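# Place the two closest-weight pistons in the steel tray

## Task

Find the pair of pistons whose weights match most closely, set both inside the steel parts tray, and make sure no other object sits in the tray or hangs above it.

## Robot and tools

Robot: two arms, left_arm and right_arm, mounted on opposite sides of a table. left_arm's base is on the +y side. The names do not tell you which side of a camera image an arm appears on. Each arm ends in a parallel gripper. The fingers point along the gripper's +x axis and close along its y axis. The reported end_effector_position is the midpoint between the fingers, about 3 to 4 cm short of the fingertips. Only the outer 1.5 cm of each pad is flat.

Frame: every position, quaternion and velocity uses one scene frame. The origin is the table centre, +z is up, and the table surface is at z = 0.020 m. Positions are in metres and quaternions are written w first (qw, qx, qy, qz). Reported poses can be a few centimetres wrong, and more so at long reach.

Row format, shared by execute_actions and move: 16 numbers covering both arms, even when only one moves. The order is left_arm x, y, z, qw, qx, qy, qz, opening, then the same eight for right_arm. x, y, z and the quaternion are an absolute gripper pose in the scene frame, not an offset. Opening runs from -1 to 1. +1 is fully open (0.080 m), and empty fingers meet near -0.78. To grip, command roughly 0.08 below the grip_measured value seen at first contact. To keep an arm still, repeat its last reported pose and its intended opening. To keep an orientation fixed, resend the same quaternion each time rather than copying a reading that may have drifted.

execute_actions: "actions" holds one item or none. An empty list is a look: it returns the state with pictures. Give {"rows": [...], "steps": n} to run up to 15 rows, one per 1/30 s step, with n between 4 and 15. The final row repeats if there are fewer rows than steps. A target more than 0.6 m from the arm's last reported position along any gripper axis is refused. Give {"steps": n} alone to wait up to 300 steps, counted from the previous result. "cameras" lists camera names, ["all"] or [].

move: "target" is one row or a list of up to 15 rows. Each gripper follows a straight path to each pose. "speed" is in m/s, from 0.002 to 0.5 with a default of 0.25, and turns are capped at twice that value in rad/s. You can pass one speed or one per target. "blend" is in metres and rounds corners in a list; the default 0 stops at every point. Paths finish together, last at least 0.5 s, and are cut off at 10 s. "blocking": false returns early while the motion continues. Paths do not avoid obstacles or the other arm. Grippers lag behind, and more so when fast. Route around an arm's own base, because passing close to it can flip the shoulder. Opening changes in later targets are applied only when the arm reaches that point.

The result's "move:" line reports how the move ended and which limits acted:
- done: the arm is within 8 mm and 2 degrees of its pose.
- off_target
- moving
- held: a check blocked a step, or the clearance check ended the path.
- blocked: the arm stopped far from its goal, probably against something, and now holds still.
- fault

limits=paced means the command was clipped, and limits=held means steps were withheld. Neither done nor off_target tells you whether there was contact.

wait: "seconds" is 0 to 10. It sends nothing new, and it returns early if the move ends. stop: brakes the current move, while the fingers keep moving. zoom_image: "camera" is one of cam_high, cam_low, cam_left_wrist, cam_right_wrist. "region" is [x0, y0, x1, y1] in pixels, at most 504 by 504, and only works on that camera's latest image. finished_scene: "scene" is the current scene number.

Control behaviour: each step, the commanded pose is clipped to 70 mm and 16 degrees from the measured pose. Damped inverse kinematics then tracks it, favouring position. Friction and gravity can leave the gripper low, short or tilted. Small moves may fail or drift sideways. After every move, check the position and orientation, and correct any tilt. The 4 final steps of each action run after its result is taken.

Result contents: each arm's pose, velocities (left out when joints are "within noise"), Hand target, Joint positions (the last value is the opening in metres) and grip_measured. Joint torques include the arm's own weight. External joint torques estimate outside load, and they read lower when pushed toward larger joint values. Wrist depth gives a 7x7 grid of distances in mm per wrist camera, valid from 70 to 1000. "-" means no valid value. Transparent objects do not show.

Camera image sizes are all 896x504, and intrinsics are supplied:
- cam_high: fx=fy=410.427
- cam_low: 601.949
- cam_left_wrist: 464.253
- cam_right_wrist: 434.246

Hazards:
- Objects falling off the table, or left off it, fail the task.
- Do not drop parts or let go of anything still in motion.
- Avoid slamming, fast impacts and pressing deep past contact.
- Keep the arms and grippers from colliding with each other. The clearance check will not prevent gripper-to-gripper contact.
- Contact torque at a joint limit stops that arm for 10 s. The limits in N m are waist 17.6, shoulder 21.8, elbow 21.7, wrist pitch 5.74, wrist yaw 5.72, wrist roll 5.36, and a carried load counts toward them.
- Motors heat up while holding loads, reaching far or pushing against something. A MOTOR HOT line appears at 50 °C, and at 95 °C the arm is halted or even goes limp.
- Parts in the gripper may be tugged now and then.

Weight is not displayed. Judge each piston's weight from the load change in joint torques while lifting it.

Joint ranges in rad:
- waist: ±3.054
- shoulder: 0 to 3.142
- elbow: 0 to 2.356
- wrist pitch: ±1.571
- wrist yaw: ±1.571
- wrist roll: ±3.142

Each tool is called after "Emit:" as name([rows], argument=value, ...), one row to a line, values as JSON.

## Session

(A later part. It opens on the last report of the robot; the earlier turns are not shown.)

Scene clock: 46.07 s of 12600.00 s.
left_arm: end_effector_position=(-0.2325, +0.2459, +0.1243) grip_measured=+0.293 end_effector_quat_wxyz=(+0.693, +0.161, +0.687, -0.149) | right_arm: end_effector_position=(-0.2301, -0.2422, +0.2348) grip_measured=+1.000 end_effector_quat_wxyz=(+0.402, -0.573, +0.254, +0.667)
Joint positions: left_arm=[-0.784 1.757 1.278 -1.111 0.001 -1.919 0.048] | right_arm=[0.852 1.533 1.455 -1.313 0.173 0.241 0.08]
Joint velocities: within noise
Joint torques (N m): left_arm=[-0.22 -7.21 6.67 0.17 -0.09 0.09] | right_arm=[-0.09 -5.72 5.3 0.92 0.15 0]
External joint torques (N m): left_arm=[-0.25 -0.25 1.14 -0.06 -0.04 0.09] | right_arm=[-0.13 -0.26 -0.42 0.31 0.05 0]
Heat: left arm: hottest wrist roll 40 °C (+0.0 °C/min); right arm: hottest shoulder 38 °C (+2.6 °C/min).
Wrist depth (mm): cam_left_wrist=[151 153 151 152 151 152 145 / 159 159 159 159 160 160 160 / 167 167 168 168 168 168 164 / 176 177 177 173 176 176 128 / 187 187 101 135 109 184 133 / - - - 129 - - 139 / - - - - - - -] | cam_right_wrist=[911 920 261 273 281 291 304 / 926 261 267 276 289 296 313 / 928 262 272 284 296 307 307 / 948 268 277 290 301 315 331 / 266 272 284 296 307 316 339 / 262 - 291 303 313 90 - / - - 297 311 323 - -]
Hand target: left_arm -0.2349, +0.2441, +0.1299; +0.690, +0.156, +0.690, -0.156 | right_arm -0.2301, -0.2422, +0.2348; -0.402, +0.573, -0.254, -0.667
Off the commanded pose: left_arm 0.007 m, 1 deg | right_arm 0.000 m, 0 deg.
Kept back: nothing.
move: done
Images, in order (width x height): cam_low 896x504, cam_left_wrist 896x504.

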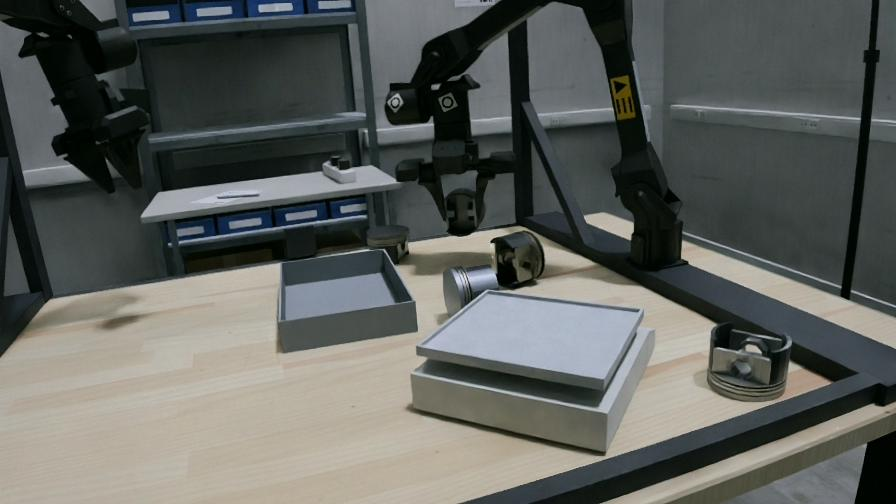

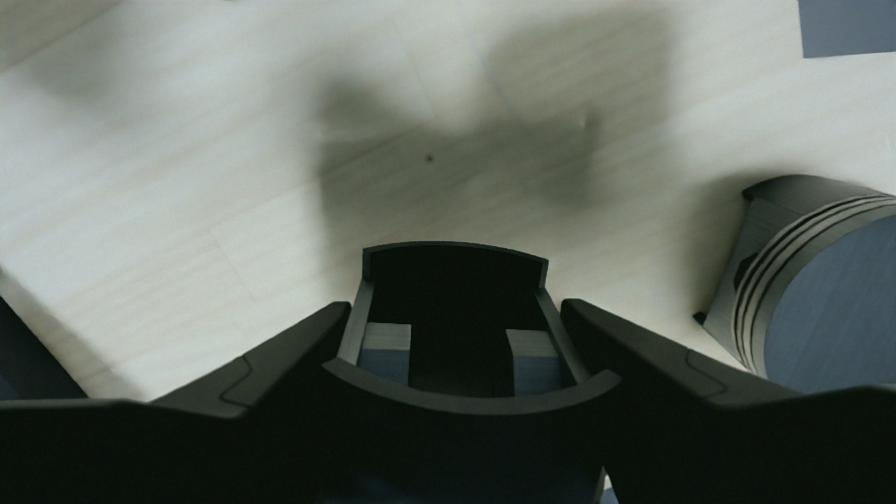

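Emit:
move([
  [-0.225, 0.240, 0.19, 0.6897, 0.1561, 0.6897, -0.1561, 0.2, -0.2301, -0.2422, 0.2348, 0.402, -0.573, 0.254, 0.667, 1],
  [0.197, 0.168, 0.195, 0.5456, 0.4498, 0.5456, -0.4498, 0.2, -0.2301, -0.2422, 0.2348, 0.402, -0.573, 0.254, 0.667, 1],
  [0.197, 0.168, 0.1405, 0.5456, 0.4498, 0.5456, -0.4498, 0.2, -0.2301, -0.2422, 0.2348, 0.402, -0.573, 0.254, 0.667, 1],
], speed=[0.15,0.28,0.08], blend=[0.03,0.01,0], cameras=["cam_left_wrist","cam_low","cam_high"])

Emit:
zoom_image(camera="cam_high", region=[290, 120, 430, 240])

Scene clock: 49.40 s of 12600.00 s.
left_arm: end_effector_position=(+0.1982, +0.1677, +0.1462) grip_measured=+0.293 end_effector_quat_wxyz=(+0.551, +0.448, +0.543, -0.449) | right_arm: end_effector_position=(-0.2301, -0.2422, +0.2348) grip_measured=+1.000 end_effector_quat_wxyz=(+0.402, -0.573, +0.254, +0.667)
Joint positions: left_arm=[0.623 1.921 1.576 -1.215 -0.002 0.42 0.048] | right_arm=[0.852 1.533 1.455 -1.313 0.173 0.241 0.08]
Joint velocities: within noise
Joint torques (N m): left_arm=[-0.17 -6.71 4.25 0.9 0.1 0.15] | right_arm=[-0.15 -5.74 5.23 0.93 0.14 0.01]
External joint torques (N m): left_arm=[-0.18 1.82 -1.58 0.51 0.08 0.15] | right_arm=[-0.18 -0.35 -0.42 0.33 0.03 0]
Heat: left arm: hottest wrist roll 40 °C (+0.0 °C/min); right arm: hottest shoulder 39 °C (+3.6 °C/min).
Wrist depth (mm): cam_left_wrist=[164 164 113 116 116 172 176 / 171 117 119 119 121 124 186 / 123 124 124 127 128 130 197 / 127 130 131 131 135 138 203 / 205 137 100 136 109 146 166 / 211 - - 130 - - 177 / - - - - - - -] | cam_right_wrist=[896 914 262 271 282 291 304 / 924 259 267 277 286 295 312 / 941 263 273 283 295 308 306 / 949 268 279 290 301 316 333 / 265 272 285 295 307 318 340 / 262 - 291 302 314 90 - / - - 295 309 322 - -]
Hand target: left_arm +0.1970, +0.1681, +0.1406; +0.546, +0.450, +0.546, -0.450 | right_arm -0.2301, -0.2422, +0.2348; -0.402, +0.573, -0.254, -0.667
Off the commanded pose: left_arm 0.006 m, 1 deg | right_arm 0.000 m, 0 deg.
Kept back: nothing.
move: done
Images, in order (width x height): cam_high 896x504, cam_low 896x504, cam_left_wrist 896x504.

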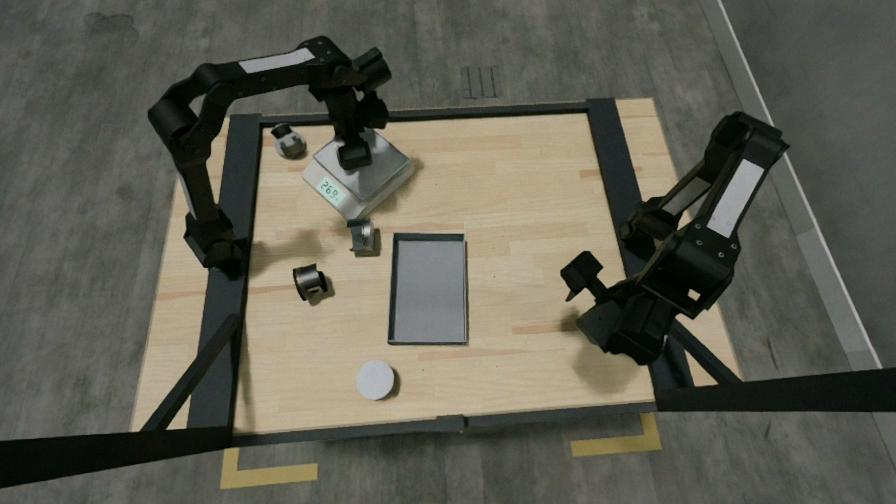

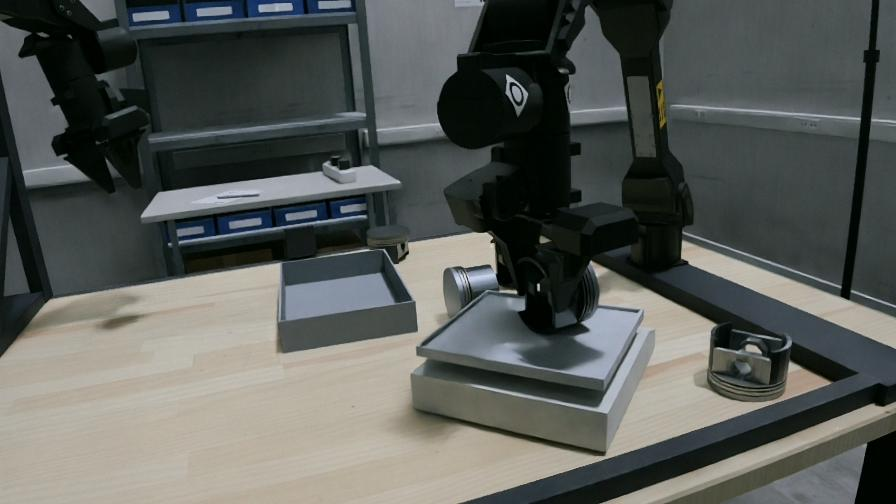

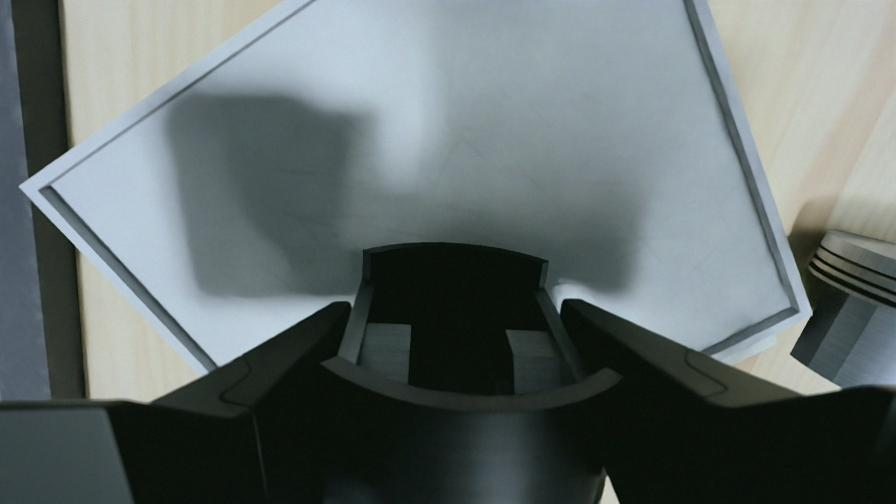

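Scaled by 3.600.

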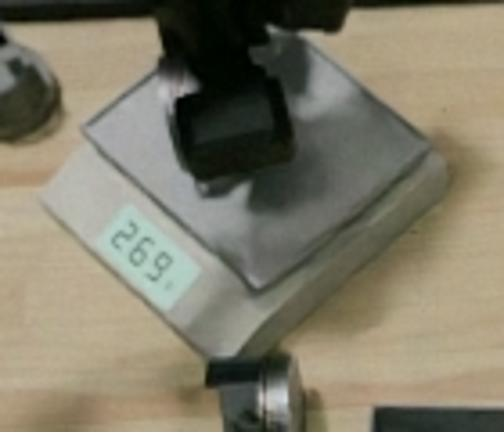

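Emit:
move(target=[0.197, 0.168, 0.1405, 0.5456, 0.4498, 0.5456, -0.4498, 0.85, -0.2301, -0.2422, 0.2348, 0.402, -0.573, 0.254, 0.667, 1], speed=[0.04], cameras=["cam_left_wrist","cam_high"])

Emit:
zoom_image(camera="cam_high", region=[310, 165, 360, 210])

Scene clock: 50.33 s of 12600.00 s.
left_arm: end_effector_position=(+0.1990, +0.1666, +0.1456) grip_measured=+0.847 end_effector_quat_wxyz=(+0.553, +0.447, +0.541, -0.449) | right_arm: end_effector_position=(-0.2301, -0.2422, +0.2348) grip_measured=+1.000 end_effector_quat_wxyz=(+0.402, -0.573, +0.254, +0.667)
Joint positions: left_arm=[0.623 1.921 1.574 -1.207 -0.002 0.42 0.073] | right_arm=[0.852 1.533 1.455 -1.313 0.173 0.241 0.08]
Joint velocities: within noise
Joint torques (N m): left_arm=[-0.19 -6.69 4.45 0.39 0.09 0.14] | right_arm=[-0.1 -5.83 5.22 0.88 0.15 0.03]
External joint torques (N m): left_arm=[-0.1 1.82 -1.36 0 0.07 0.14] | right_arm=[-0.13 -0.4 -0.51 0.26 0.04 0.02]
Heat: left arm: hottest wrist roll 40 °C (+0.0 °C/min); right arm: hottest shoulder 39 °C (+3.6 °C/min).
Wrist depth (mm): cam_left_wrist=[164 165 111 - 115 170 175 / 171 118 118 118 120 123 184 / 123 123 123 126 128 129 196 / 126 129 130 129 134 137 202 / 203 134 108 134 139 141 167 / - - - 127 - - - / - - - - - - -] | cam_right_wrist=[908 926 262 272 281 290 304 / 935 261 266 276 289 294 312 / 935 263 273 283 296 307 306 / 941 268 279 290 303 316 332 / 266 271 286 297 306 317 338 / 261 - 291 303 314 90 - / - - 297 310 323 - -]
Hand target: left_arm +0.1969, +0.1681, +0.1405; +0.545, +0.450, +0.546, -0.450 | right_arm -0.2301, -0.2422, +0.2348; -0.402, +0.573, -0.254, -0.667
Off the commanded pose: left_arm 0.006 m, 1 deg | right_arm 0.000 m, 0 deg.
Kept back: nothing.
move: done
Images, in order (width x height): cam_high 896x504, cam_left_wrist 896x504.

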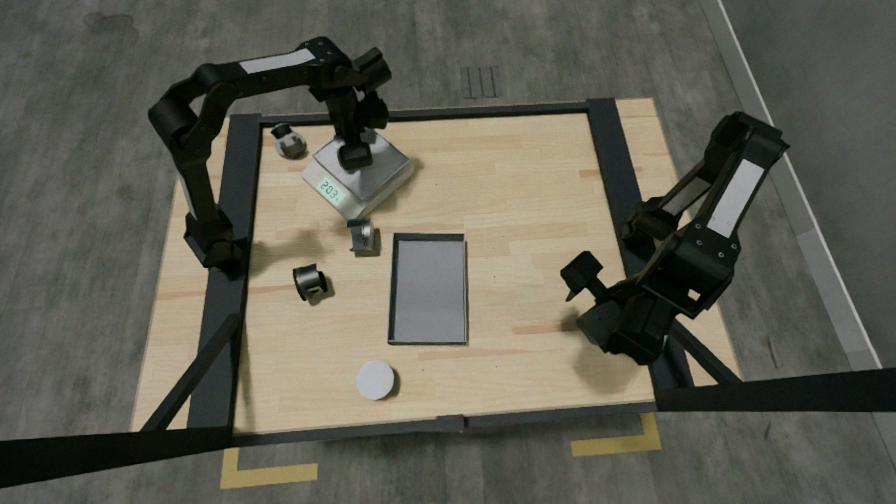

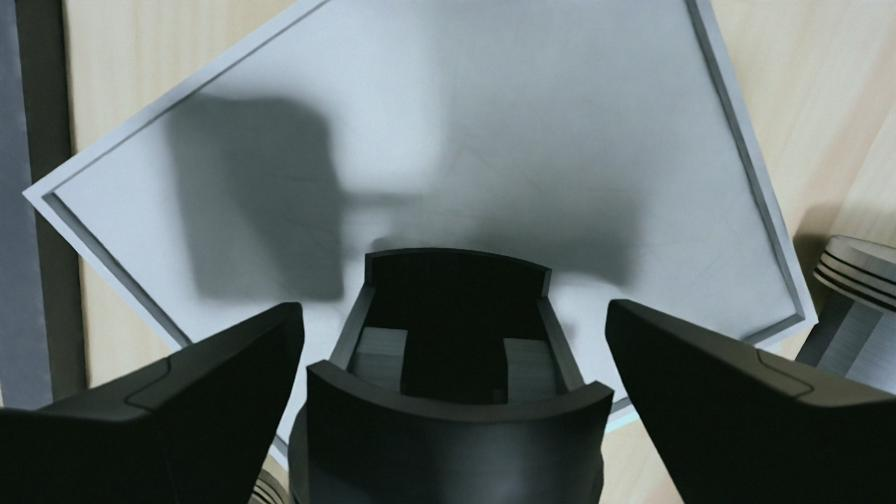

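Scaled by 10.080.

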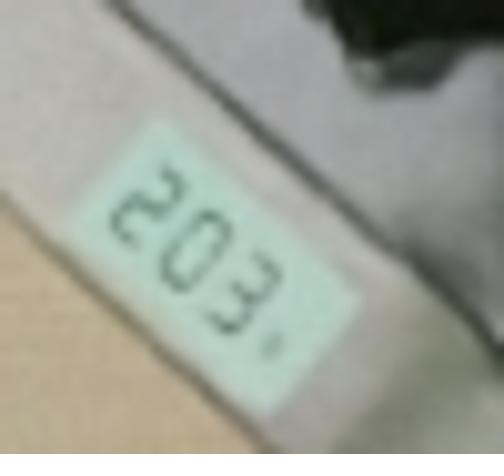

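Emit:
move([
  [0.197, 0.169, 0.1405, 0.5456, 0.4498, 0.5456, -0.4498, 0.2, -0.2301, -0.2422, 0.2348, 0.402, -0.573, 0.254, 0.667, 1],
  [0.197, 0.168, 0.19, 0.5456, 0.4498, 0.5456, -0.4498, 0.2, -0.2301, -0.2422, 0.2348, 0.402, -0.573, 0.254, 0.667, 1],
  [0.12, 0.003, 0.17, 0.5456, 0.4498, 0.5456, -0.4498, 0.2, -0.2301, -0.2422, 0.2348, 0.402, -0.573, 0.254, 0.667, 1],
  [0.12, 0.003, 0.09, 0.5456, 0.4498, 0.5456, -0.4498, 0.2, -0.2301, -0.2422, 0.2348, 0.402, -0.573, 0.254, 0.667, 1],
], speed=[0.05,0.15,0.2,0.12], blend=[0,0.02,0.03,0])

Scene clock: 53.87 s of 12600.00 s.
left_arm: end_effector_position=(+0.1200, +0.0016, +0.0935) grip_measured=+0.293 end_effector_quat_wxyz=(+0.547, +0.449, +0.542, -0.453) | right_arm: end_effector_position=(-0.2301, -0.2422, +0.2348) grip_measured=+1.000 end_effector_quat_wxyz=(+0.402, -0.573, +0.254, +0.667)
Joint positions: left_arm=[0.284 2.471 2.252 -1.341 -0.001 0.092 0.048] | right_arm=[0.852 1.533 1.455 -1.313 0.173 0.241 0.08]
Joint velocities: within noise
Joint torques (N m): left_arm=[0.04 -10.45 4.84 0.41 0.04 -0.13] | right_arm=[-0.12 -5.85 5.2 0.92 0.15 0]
External joint torques (N m): left_arm=[-0.04 1.43 -0.93 0.04 0.05 -0.13] | right_arm=[-0.13 -0.43 -0.49 0.31 0.04 0]
Heat: left arm: hottest wrist roll 40 °C (+0.0 °C/min); right arm: hottest shoulder 39 °C (+3.3 °C/min).
Wrist depth (mm): cam_left_wrist=[113 113 115 117 118 119 121 / 119 120 121 122 124 126 128 / 125 126 128 130 131 134 134 / 133 134 135 133 138 141 141 / 141 142 111 135 125 150 138 / - - - 128 - - - / - - - - - - -] | cam_right_wrist=[906 925 261 271 282 292 304 / 925 260 266 276 288 296 312 / 939 261 273 283 297 307 305 / 947 268 279 288 303 315 332 / 266 270 285 297 306 316 339 / 261 - 291 301 314 90 - / - - 296 309 323 - -]
Hand target: left_arm +0.1200, +0.0029, +0.0901; +0.546, +0.450, +0.546, -0.450 | right_arm -0.2301, -0.2422, +0.2348; -0.402, +0.573, -0.254, -0.667
Off the commanded pose: left_arm 0.004 m, 1 deg | right_arm 0.000 m, 0 deg.
Kept back: nothing.
move: done

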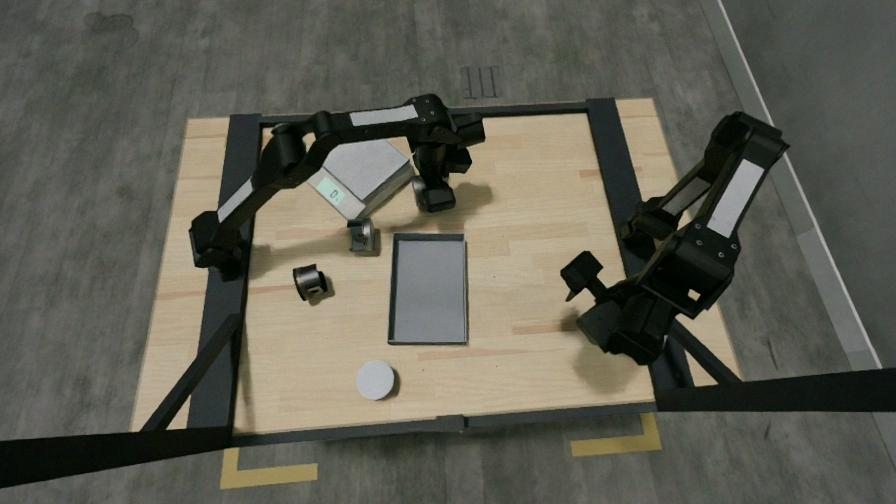

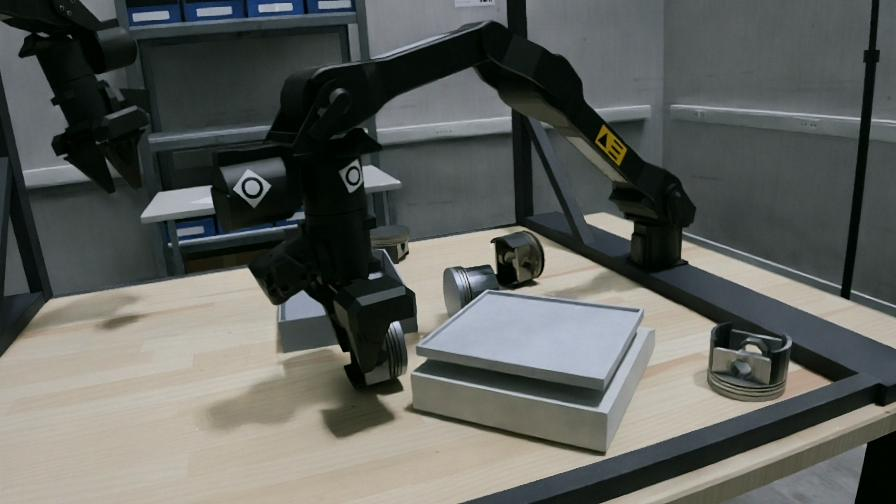

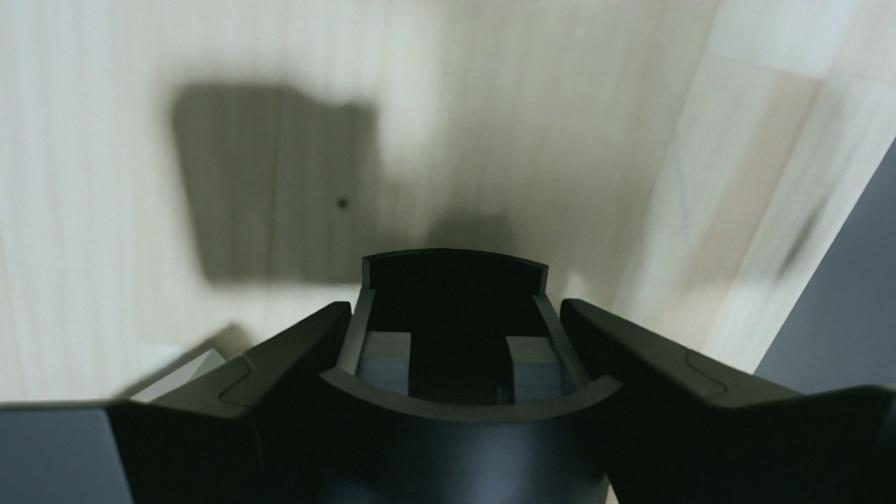

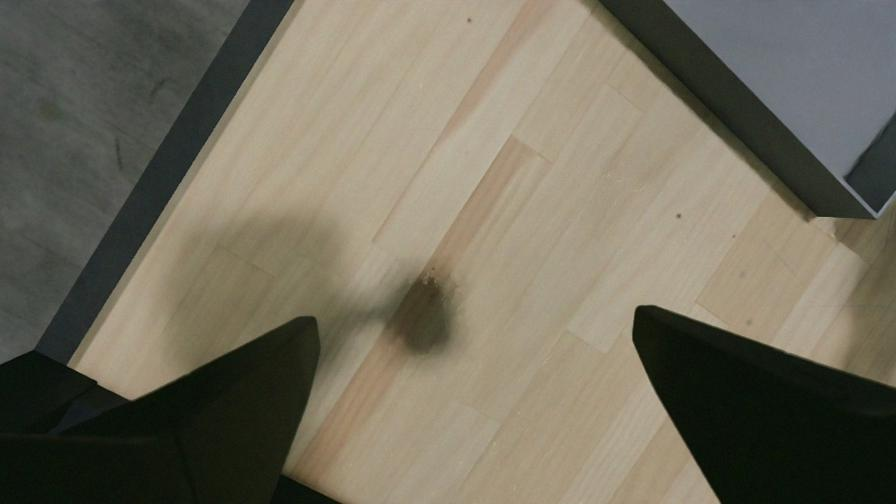

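Emit:
move([
  [0.12, 0.003, 0.0785, 0.5456, 0.4498, 0.5456, -0.4498, 0.2, -0.2301, -0.2422, 0.2348, 0.402, -0.573, 0.254, 0.667, 1],
  [0.12, 0.003, 0.0785, 0.5456, 0.4498, 0.5456, -0.4498, 0.75, -0.2301, -0.2422, 0.2348, 0.402, -0.573, 0.254, 0.667, 1],
  [0.12, 0.003, 0.18, 0.5456, 0.4498, 0.5456, -0.4498, 0.75, -0.2301, -0.2422, 0.2348, 0.402, -0.573, 0.254, 0.667, 1],
  [0.225, 0.32, 0.22, 0.5, 0.5, 0.5, -0.5, 1, -0.2301, -0.2422, 0.2348, 0.402, -0.573, 0.254, 0.667, 1],
], speed=[0.05,0.1,0.15,0.25], blend=[0,0,0.03,0])

Scene clock: 58.43 s of 12600.00 s.
left_arm: end_effector_position=(+0.2271, +0.3180, +0.2207) grip_measured=+1.000 end_effector_quat_wxyz=(+0.501, +0.501, +0.499, -0.499) | right_arm: end_effector_position=(-0.2301, -0.2422, +0.2348) grip_measured=+1.000 end_effector_quat_wxyz=(+0.402, -0.573, +0.254, +0.667)
Joint positions: left_arm=[1.027 1.607 1.496 -1.455 -0.003 1.021 0.08] | right_arm=[0.852 1.533 1.455 -1.313 0.173 0.241 0.08]
Joint velocities: within noise
Joint torques (N m): left_arm=[0.28 -6.06 4.28 0.28 0.15 0.15] | right_arm=[-0.09 -5.64 5.42 0.9 0.14 0]
External joint torques (N m): left_arm=[0.24 -0.08 -1.46 -0.08 0.11 0.15] | right_arm=[-0.09 -0.2 -0.28 0.29 0.03 0]
Heat: left arm: hottest shoulder 41 °C (+7.2 °C/min); right arm: hottest shoulder 39 °C (+3.1 °C/min).
Wrist depth (mm): cam_left_wrist=[920 231 238 184 207 245 251 / 971 242 249 250 229 260 262 / - 255 256 266 272 274 279 / - 263 255 281 285 290 296 / - 285 285 295 299 304 307 / - - 291 295 300 87 - / - - 335 343 350 - -] | cam_right_wrist=[903 929 262 273 282 291 302 / 924 262 267 277 287 296 314 / 947 263 273 282 295 308 306 / 955 267 278 289 303 316 330 / 266 271 286 297 306 318 339 / 261 - 292 303 315 90 - / - - 297 309 323 - -]
Hand target: left_arm +0.2250, +0.3200, +0.2200; +0.500, +0.500, +0.500, -0.500 | right_arm -0.2301, -0.2422, +0.2348; -0.402, +0.573, -0.254, -0.667
Off the commanded pose: left_arm 0.003 m, 0 deg | right_arm 0.000 m, 0 deg.
Kept back: nothing.
move: done

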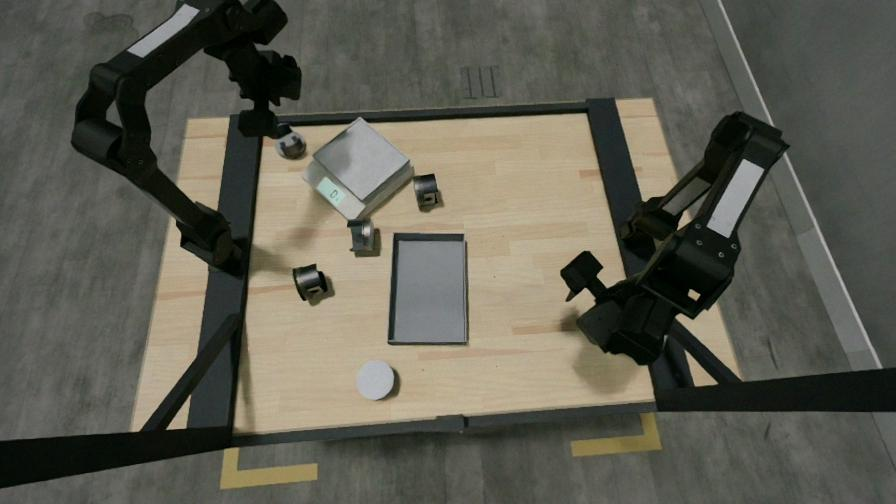

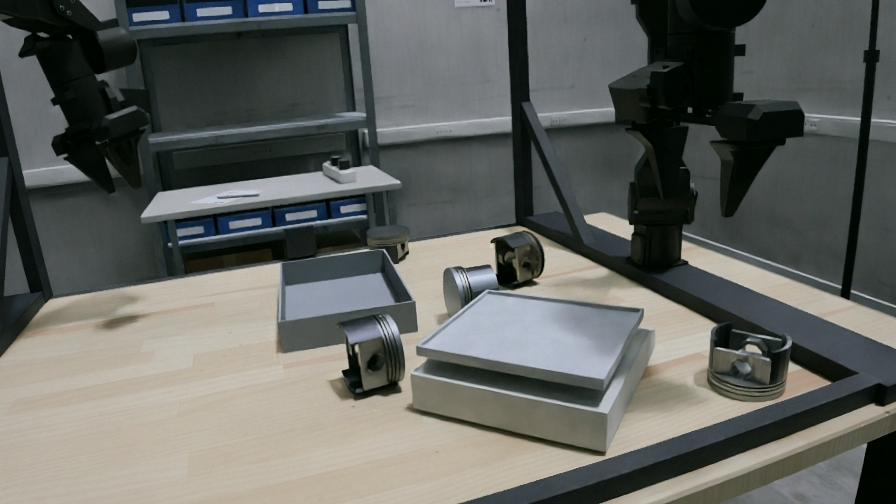

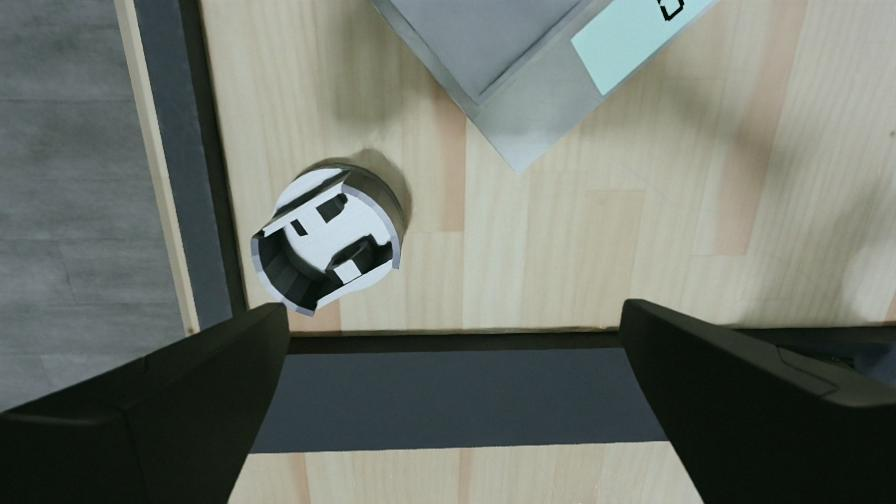

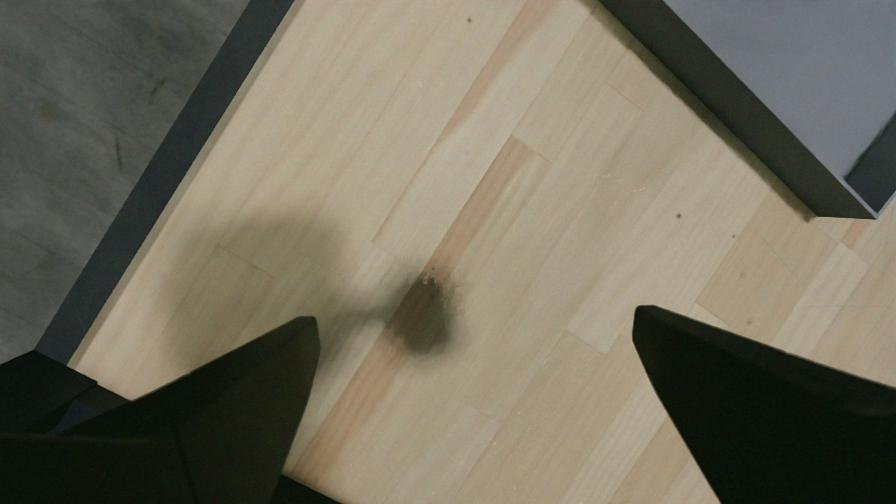

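Emit:
move([
  [0.286, 0.349, 0.17, 0.189, 0.6814, 0.189, -0.6814, 1, -0.2301, -0.2422, 0.2348, 0.402, -0.573, 0.254, 0.667, 1],
], speed=[0.4])

Scene clock: 60.53 s of 12600.00 s.
left_arm: end_effector_position=(+0.2867, +0.3479, +0.1750) grip_measured=+1.000 end_effector_quat_wxyz=(+0.192, +0.686, +0.187, -0.676) | right_arm: end_effector_position=(-0.2301, -0.2422, +0.2348) grip_measured=+1.000 end_effector_quat_wxyz=(+0.402, -0.573, +0.254, +0.667)
Joint positions: left_arm=[1.204 1.744 1.466 -1.276 -0.003 2.227 0.08] | right_arm=[0.852 1.533 1.455 -1.313 0.173 0.241 0.08]
Joint velocities: within noise
Joint torques (N m): left_arm=[0.23 -5.05 4.67 0.42 0.15 0.12] | right_arm=[-0.03 -5.76 5.34 0.91 0.12 0.01]
External joint torques (N m): left_arm=[0.22 1.96 -1.04 0.12 0.11 0.12] | right_arm=[-0.03 -0.35 -0.37 0.29 0.01 0]
Heat: left arm: hottest shoulder 40 °C (+6.0 °C/min); right arm: hottest shoulder 39 °C (+3.0 °C/min).
Wrist depth (mm): cam_left_wrist=[193 194 195 198 200 201 186 / 201 204 206 206 210 202 195 / 195 212 217 198 221 205 210 / - 206 226 201 228 216 240 / - - 218 242 228 225 255 / - - - 243 240 87 - / - - - - 289 - -] | cam_right_wrist=[914 928 261 271 281 290 303 / 925 260 266 277 289 295 311 / 947 263 273 282 295 307 307 / 932 268 277 289 304 314 328 / 266 271 285 296 307 318 338 / 263 - 293 302 315 90 - / - - 298 311 323 - -]
Hand target: left_arm +0.2860, +0.3490, +0.1700; +0.189, +0.681, +0.189, -0.681 | right_arm -0.2301, -0.2422, +0.2348; -0.402, +0.573, -0.254, -0.667
Off the commanded pose: left_arm 0.005 m, 1 deg | right_arm 0.000 m, 0 deg.
Kept back: nothing.
move: done

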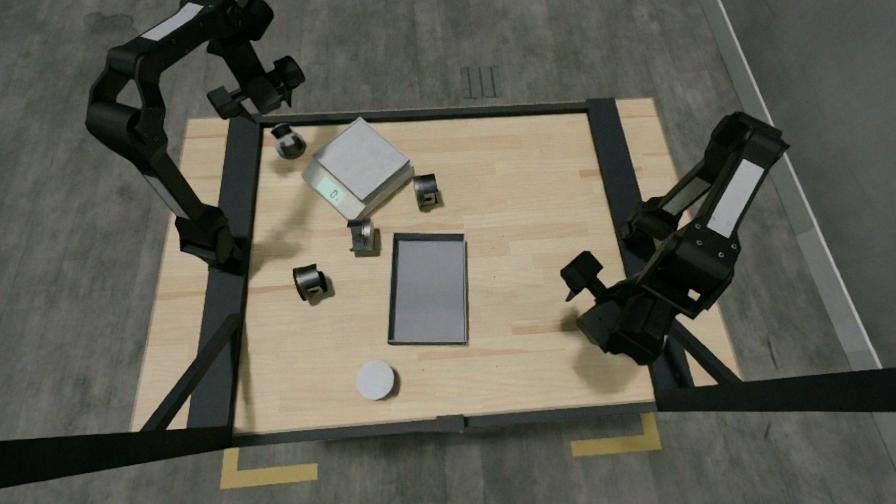

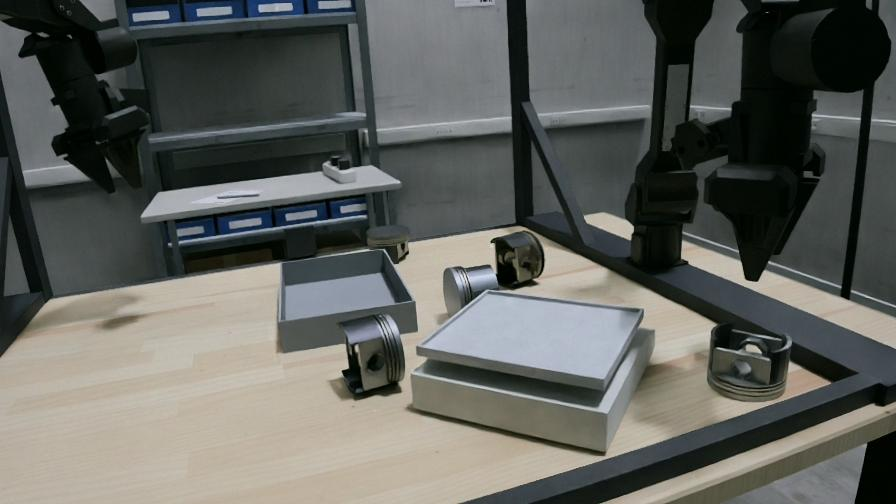

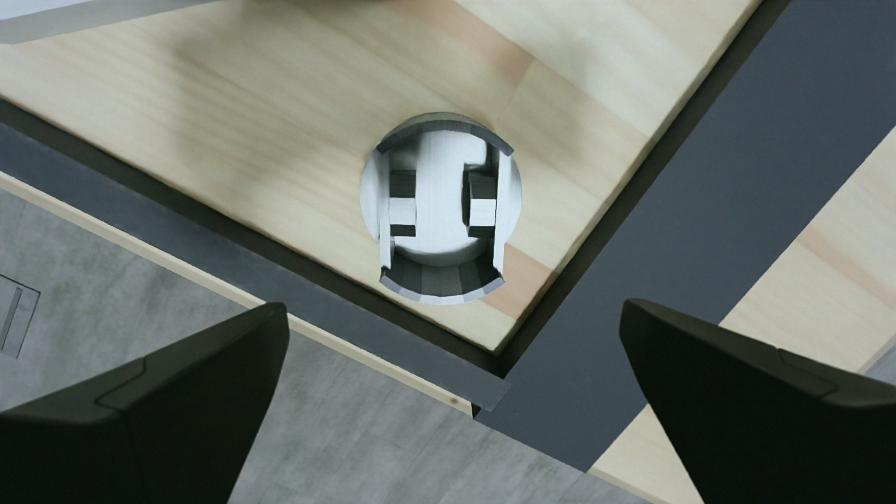

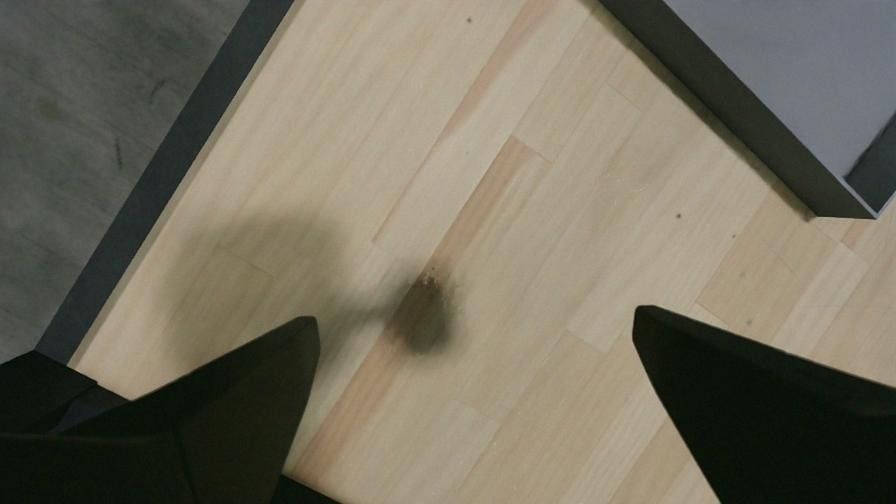

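Emit:
move([
  [0.2875, 0.3465, 0.12, 0.189, 0.6814, 0.189, -0.6814, 0.85, -0.2301, -0.2422, 0.2348, 0.402, -0.573, 0.254, 0.667, 1],
  [0.2875, 0.3465, 0.1, 0.189, 0.6814, 0.189, -0.6814, 0.85, -0.2301, -0.2422, 0.2348, 0.402, -0.573, 0.254, 0.667, 1],
], speed=[0.15,0.08])

Emit:
zoom_image(camera="cam_low", region=[640, 200, 896, 440])

Scene clock: 61.97 s of 12600.00 s.
left_arm: end_effector_position=(+0.2905, +0.3464, +0.1053) grip_measured=+0.853 end_effector_quat_wxyz=(+0.192, +0.687, +0.186, -0.676) | right_arm: end_effector_position=(-0.2301, -0.2422, +0.2348) grip_measured=+1.000 end_effector_quat_wxyz=(+0.402, -0.573, +0.254, +0.667)
Joint positions: left_arm=[1.204 1.803 1.257 -1.007 -0.003 2.228 0.073] | right_arm=[0.852 1.533 1.455 -1.313 0.173 0.241 0.08]
Joint velocities: within noise
Joint torques (N m): left_arm=[-0.23 -5.4 4.18 0.43 0.15 -0.04] | right_arm=[-0.04 -5.61 5.25 0.9 0.15 -0.03]
External joint torques (N m): left_arm=[-0.26 1.89 -1.27 0.14 0.11 -0.04] | right_arm=[-0.06 -0.2 -0.46 0.28 0.05 -0.04]
Heat: left arm: hottest shoulder 40 °C (+6.0 °C/min); right arm: hottest shoulder 39 °C (+3.0 °C/min).
Wrist depth (mm): cam_left_wrist=[130 131 132 135 135 137 138 / 137 139 140 139 142 144 142 / 145 145 146 133 148 151 134 / 145 153 154 139 158 156 140 / 141 149 160 145 147 148 149 / - - 154 128 177 - - / - - - 166 169 - -] | cam_right_wrist=[909 921 262 271 283 291 304 / 920 261 267 277 289 296 312 / 942 264 274 283 295 308 304 / 961 268 278 289 302 315 330 / 266 271 284 295 309 320 340 / 263 - 292 302 315 90 - / - - 296 310 324 - -]
Hand target: left_arm +0.2875, +0.3465, +0.1000; +0.189, +0.681, +0.189, -0.681 | right_arm -0.2301, -0.2422, +0.2348; -0.402, +0.573, -0.254, -0.667
Off the commanded pose: left_arm 0.006 m, 1 deg | right_arm 0.000 m, 0 deg.
Kept back: nothing.
move: done

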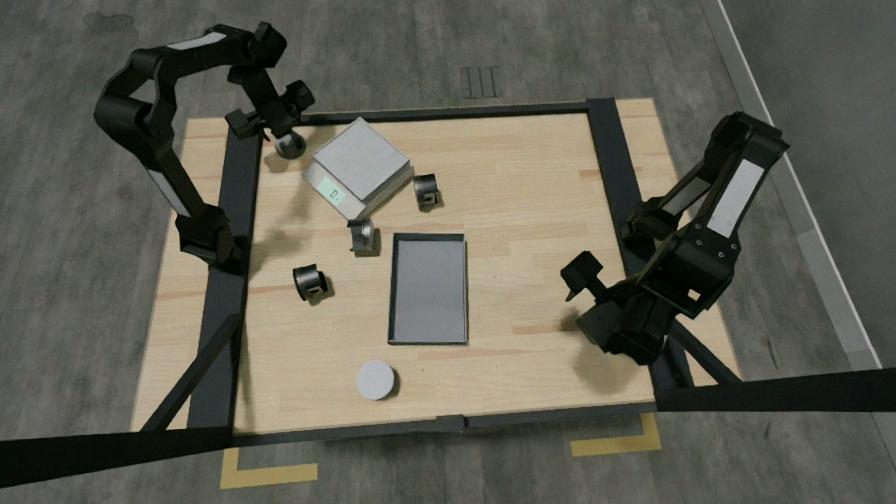

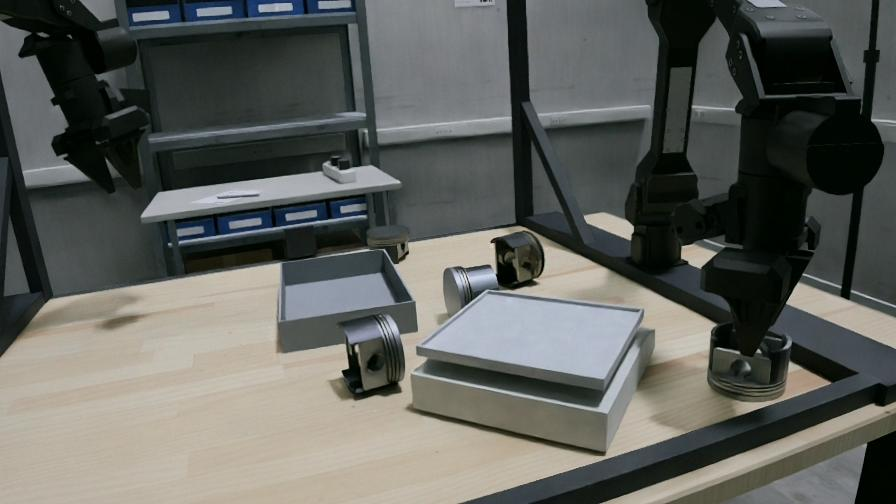

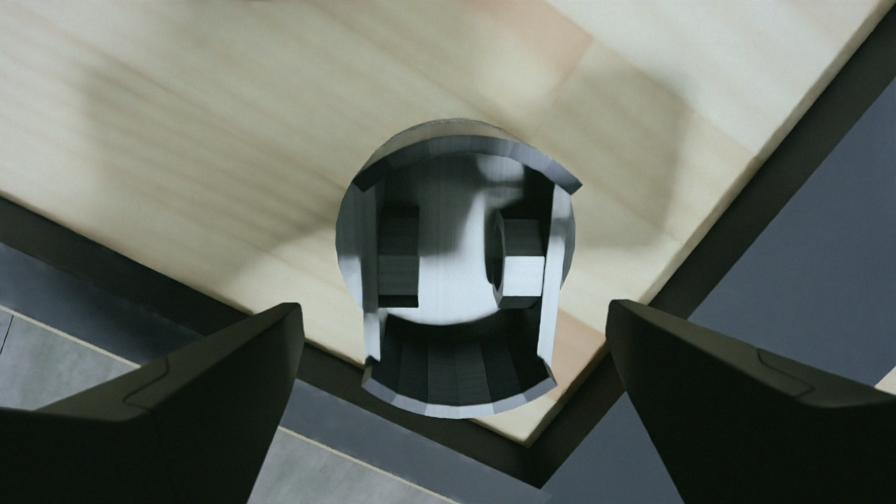

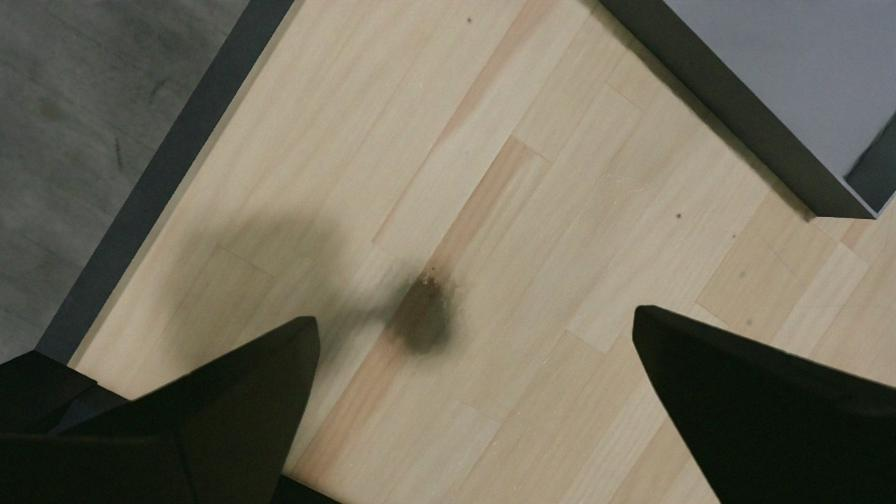

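Scaled by 1.969.

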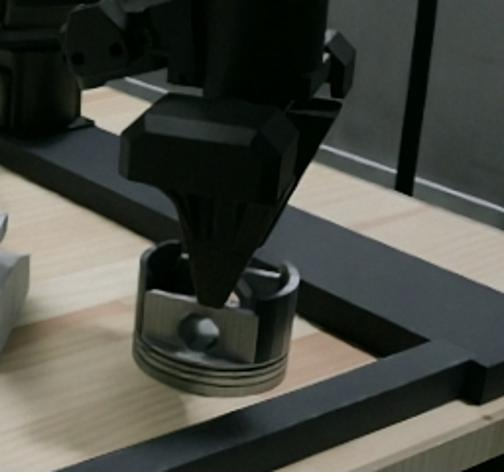

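Emit:
move([
  [0.282, 0.3455, 0.1, 0.189, 0.6814, 0.189, -0.6814, 0.85, -0.2301, -0.2422, 0.2348, 0.402, -0.573, 0.254, 0.667, 1],
  [0.282, 0.3455, 0.082, 0.189, 0.6814, 0.189, -0.6814, 0.85, -0.2301, -0.2422, 0.2348, 0.402, -0.573, 0.254, 0.667, 1],
], speed=[0.08,0.06], cameras=["cam_left_wrist","cam_low"])

Emit:
zoom_image(camera="cam_low", region=[640, 200, 896, 440])

Scene clock: 63.07 s of 12600.00 s.
left_arm: end_effector_position=(+0.2855, +0.3457, +0.0875) grip_measured=+0.853 end_effector_quat_wxyz=(+0.192, +0.687, +0.186, -0.676) | right_arm: end_effector_position=(-0.2301, -0.2422, +0.2348) grip_measured=+1.000 end_effector_quat_wxyz=(+0.402, -0.573, +0.254, +0.667)
Joint positions: left_arm=[1.197 1.81 1.19 -0.933 -0.003 2.221 0.073] | right_arm=[0.852 1.533 1.455 -1.313 0.173 0.241 0.08]
Joint velocities: within noise
Joint torques (N m): left_arm=[-0.39 -5.19 3.96 0.42 0.15 -0.13] | right_arm=[-0.09 -5.73 5.49 0.89 0.14 0]
External joint torques (N m): left_arm=[-0.35 2.06 -1.43 0.11 0.1 -0.13] | right_arm=[-0.09 -0.31 -0.19 0.29 0.03 -0.01]
Heat: left arm: hottest shoulder 40 °C (+6.1 °C/min); right arm: hottest shoulder 39 °C (+3.0 °C/min).
Wrist depth (mm): cam_left_wrist=[115 115 117 118 119 120 121 / 121 122 123 124 125 126 127 / 127 128 128 95 131 134 128 / 134 135 135 118 137 140 124 / 131 140 103 125 109 144 127 / - - 128 129 123 - - / - - 141 110 152 - -] | cam_right_wrist=[902 921 261 271 281 290 304 / 918 261 266 277 288 295 312 / 924 262 273 282 295 308 305 / 931 268 278 290 303 315 331 / 265 271 285 297 307 317 338 / 260 - 291 301 313 90 - / - - 296 310 323 - -]
Hand target: left_arm +0.2820, +0.3455, +0.0821; +0.189, +0.681, +0.189, -0.681 | right_arm -0.2301, -0.2422, +0.2348; -0.402, +0.573, -0.254, -0.667
Off the commanded pose: left_arm 0.007 m, 1 deg | right_arm 0.000 m, 0 deg.
Kept back: nothing.
move: done
Images, in order (width x height): cam_low 896x504, cam_left_wrist 896x504.

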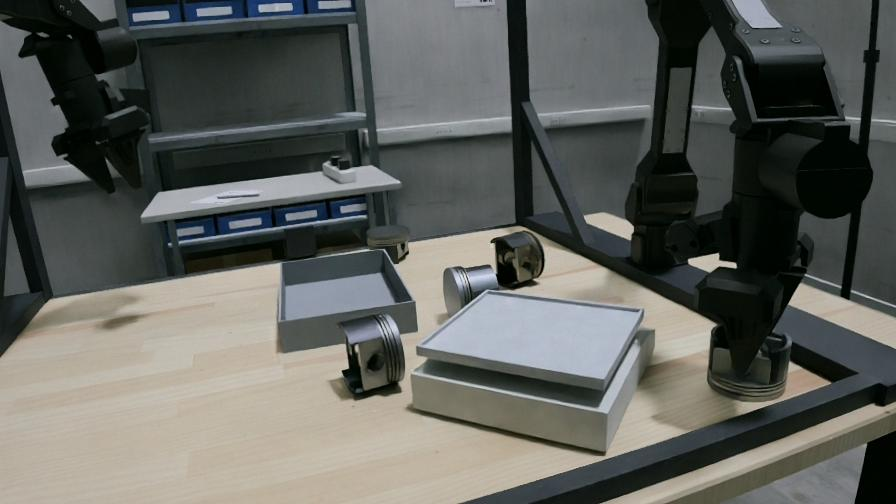

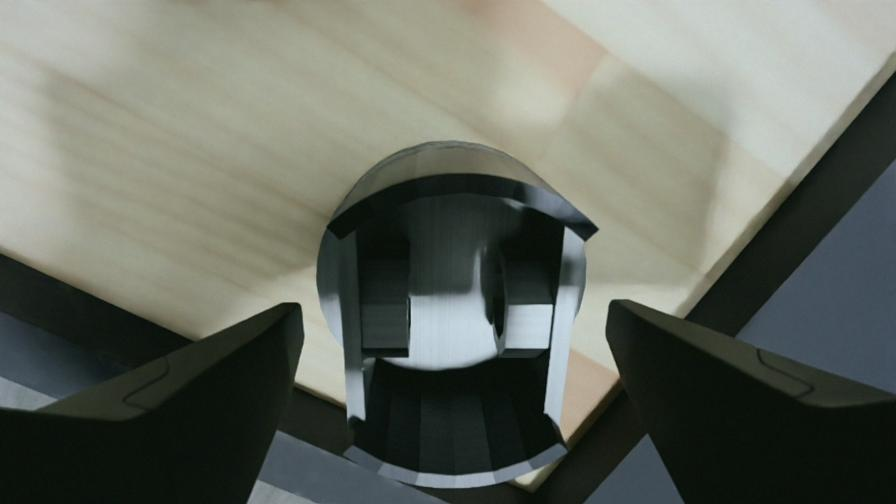

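Scaled by 1.969.

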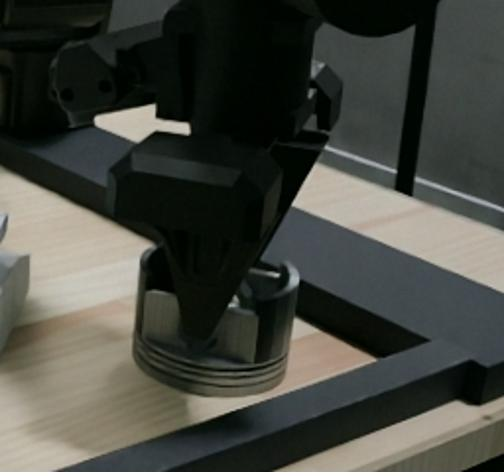

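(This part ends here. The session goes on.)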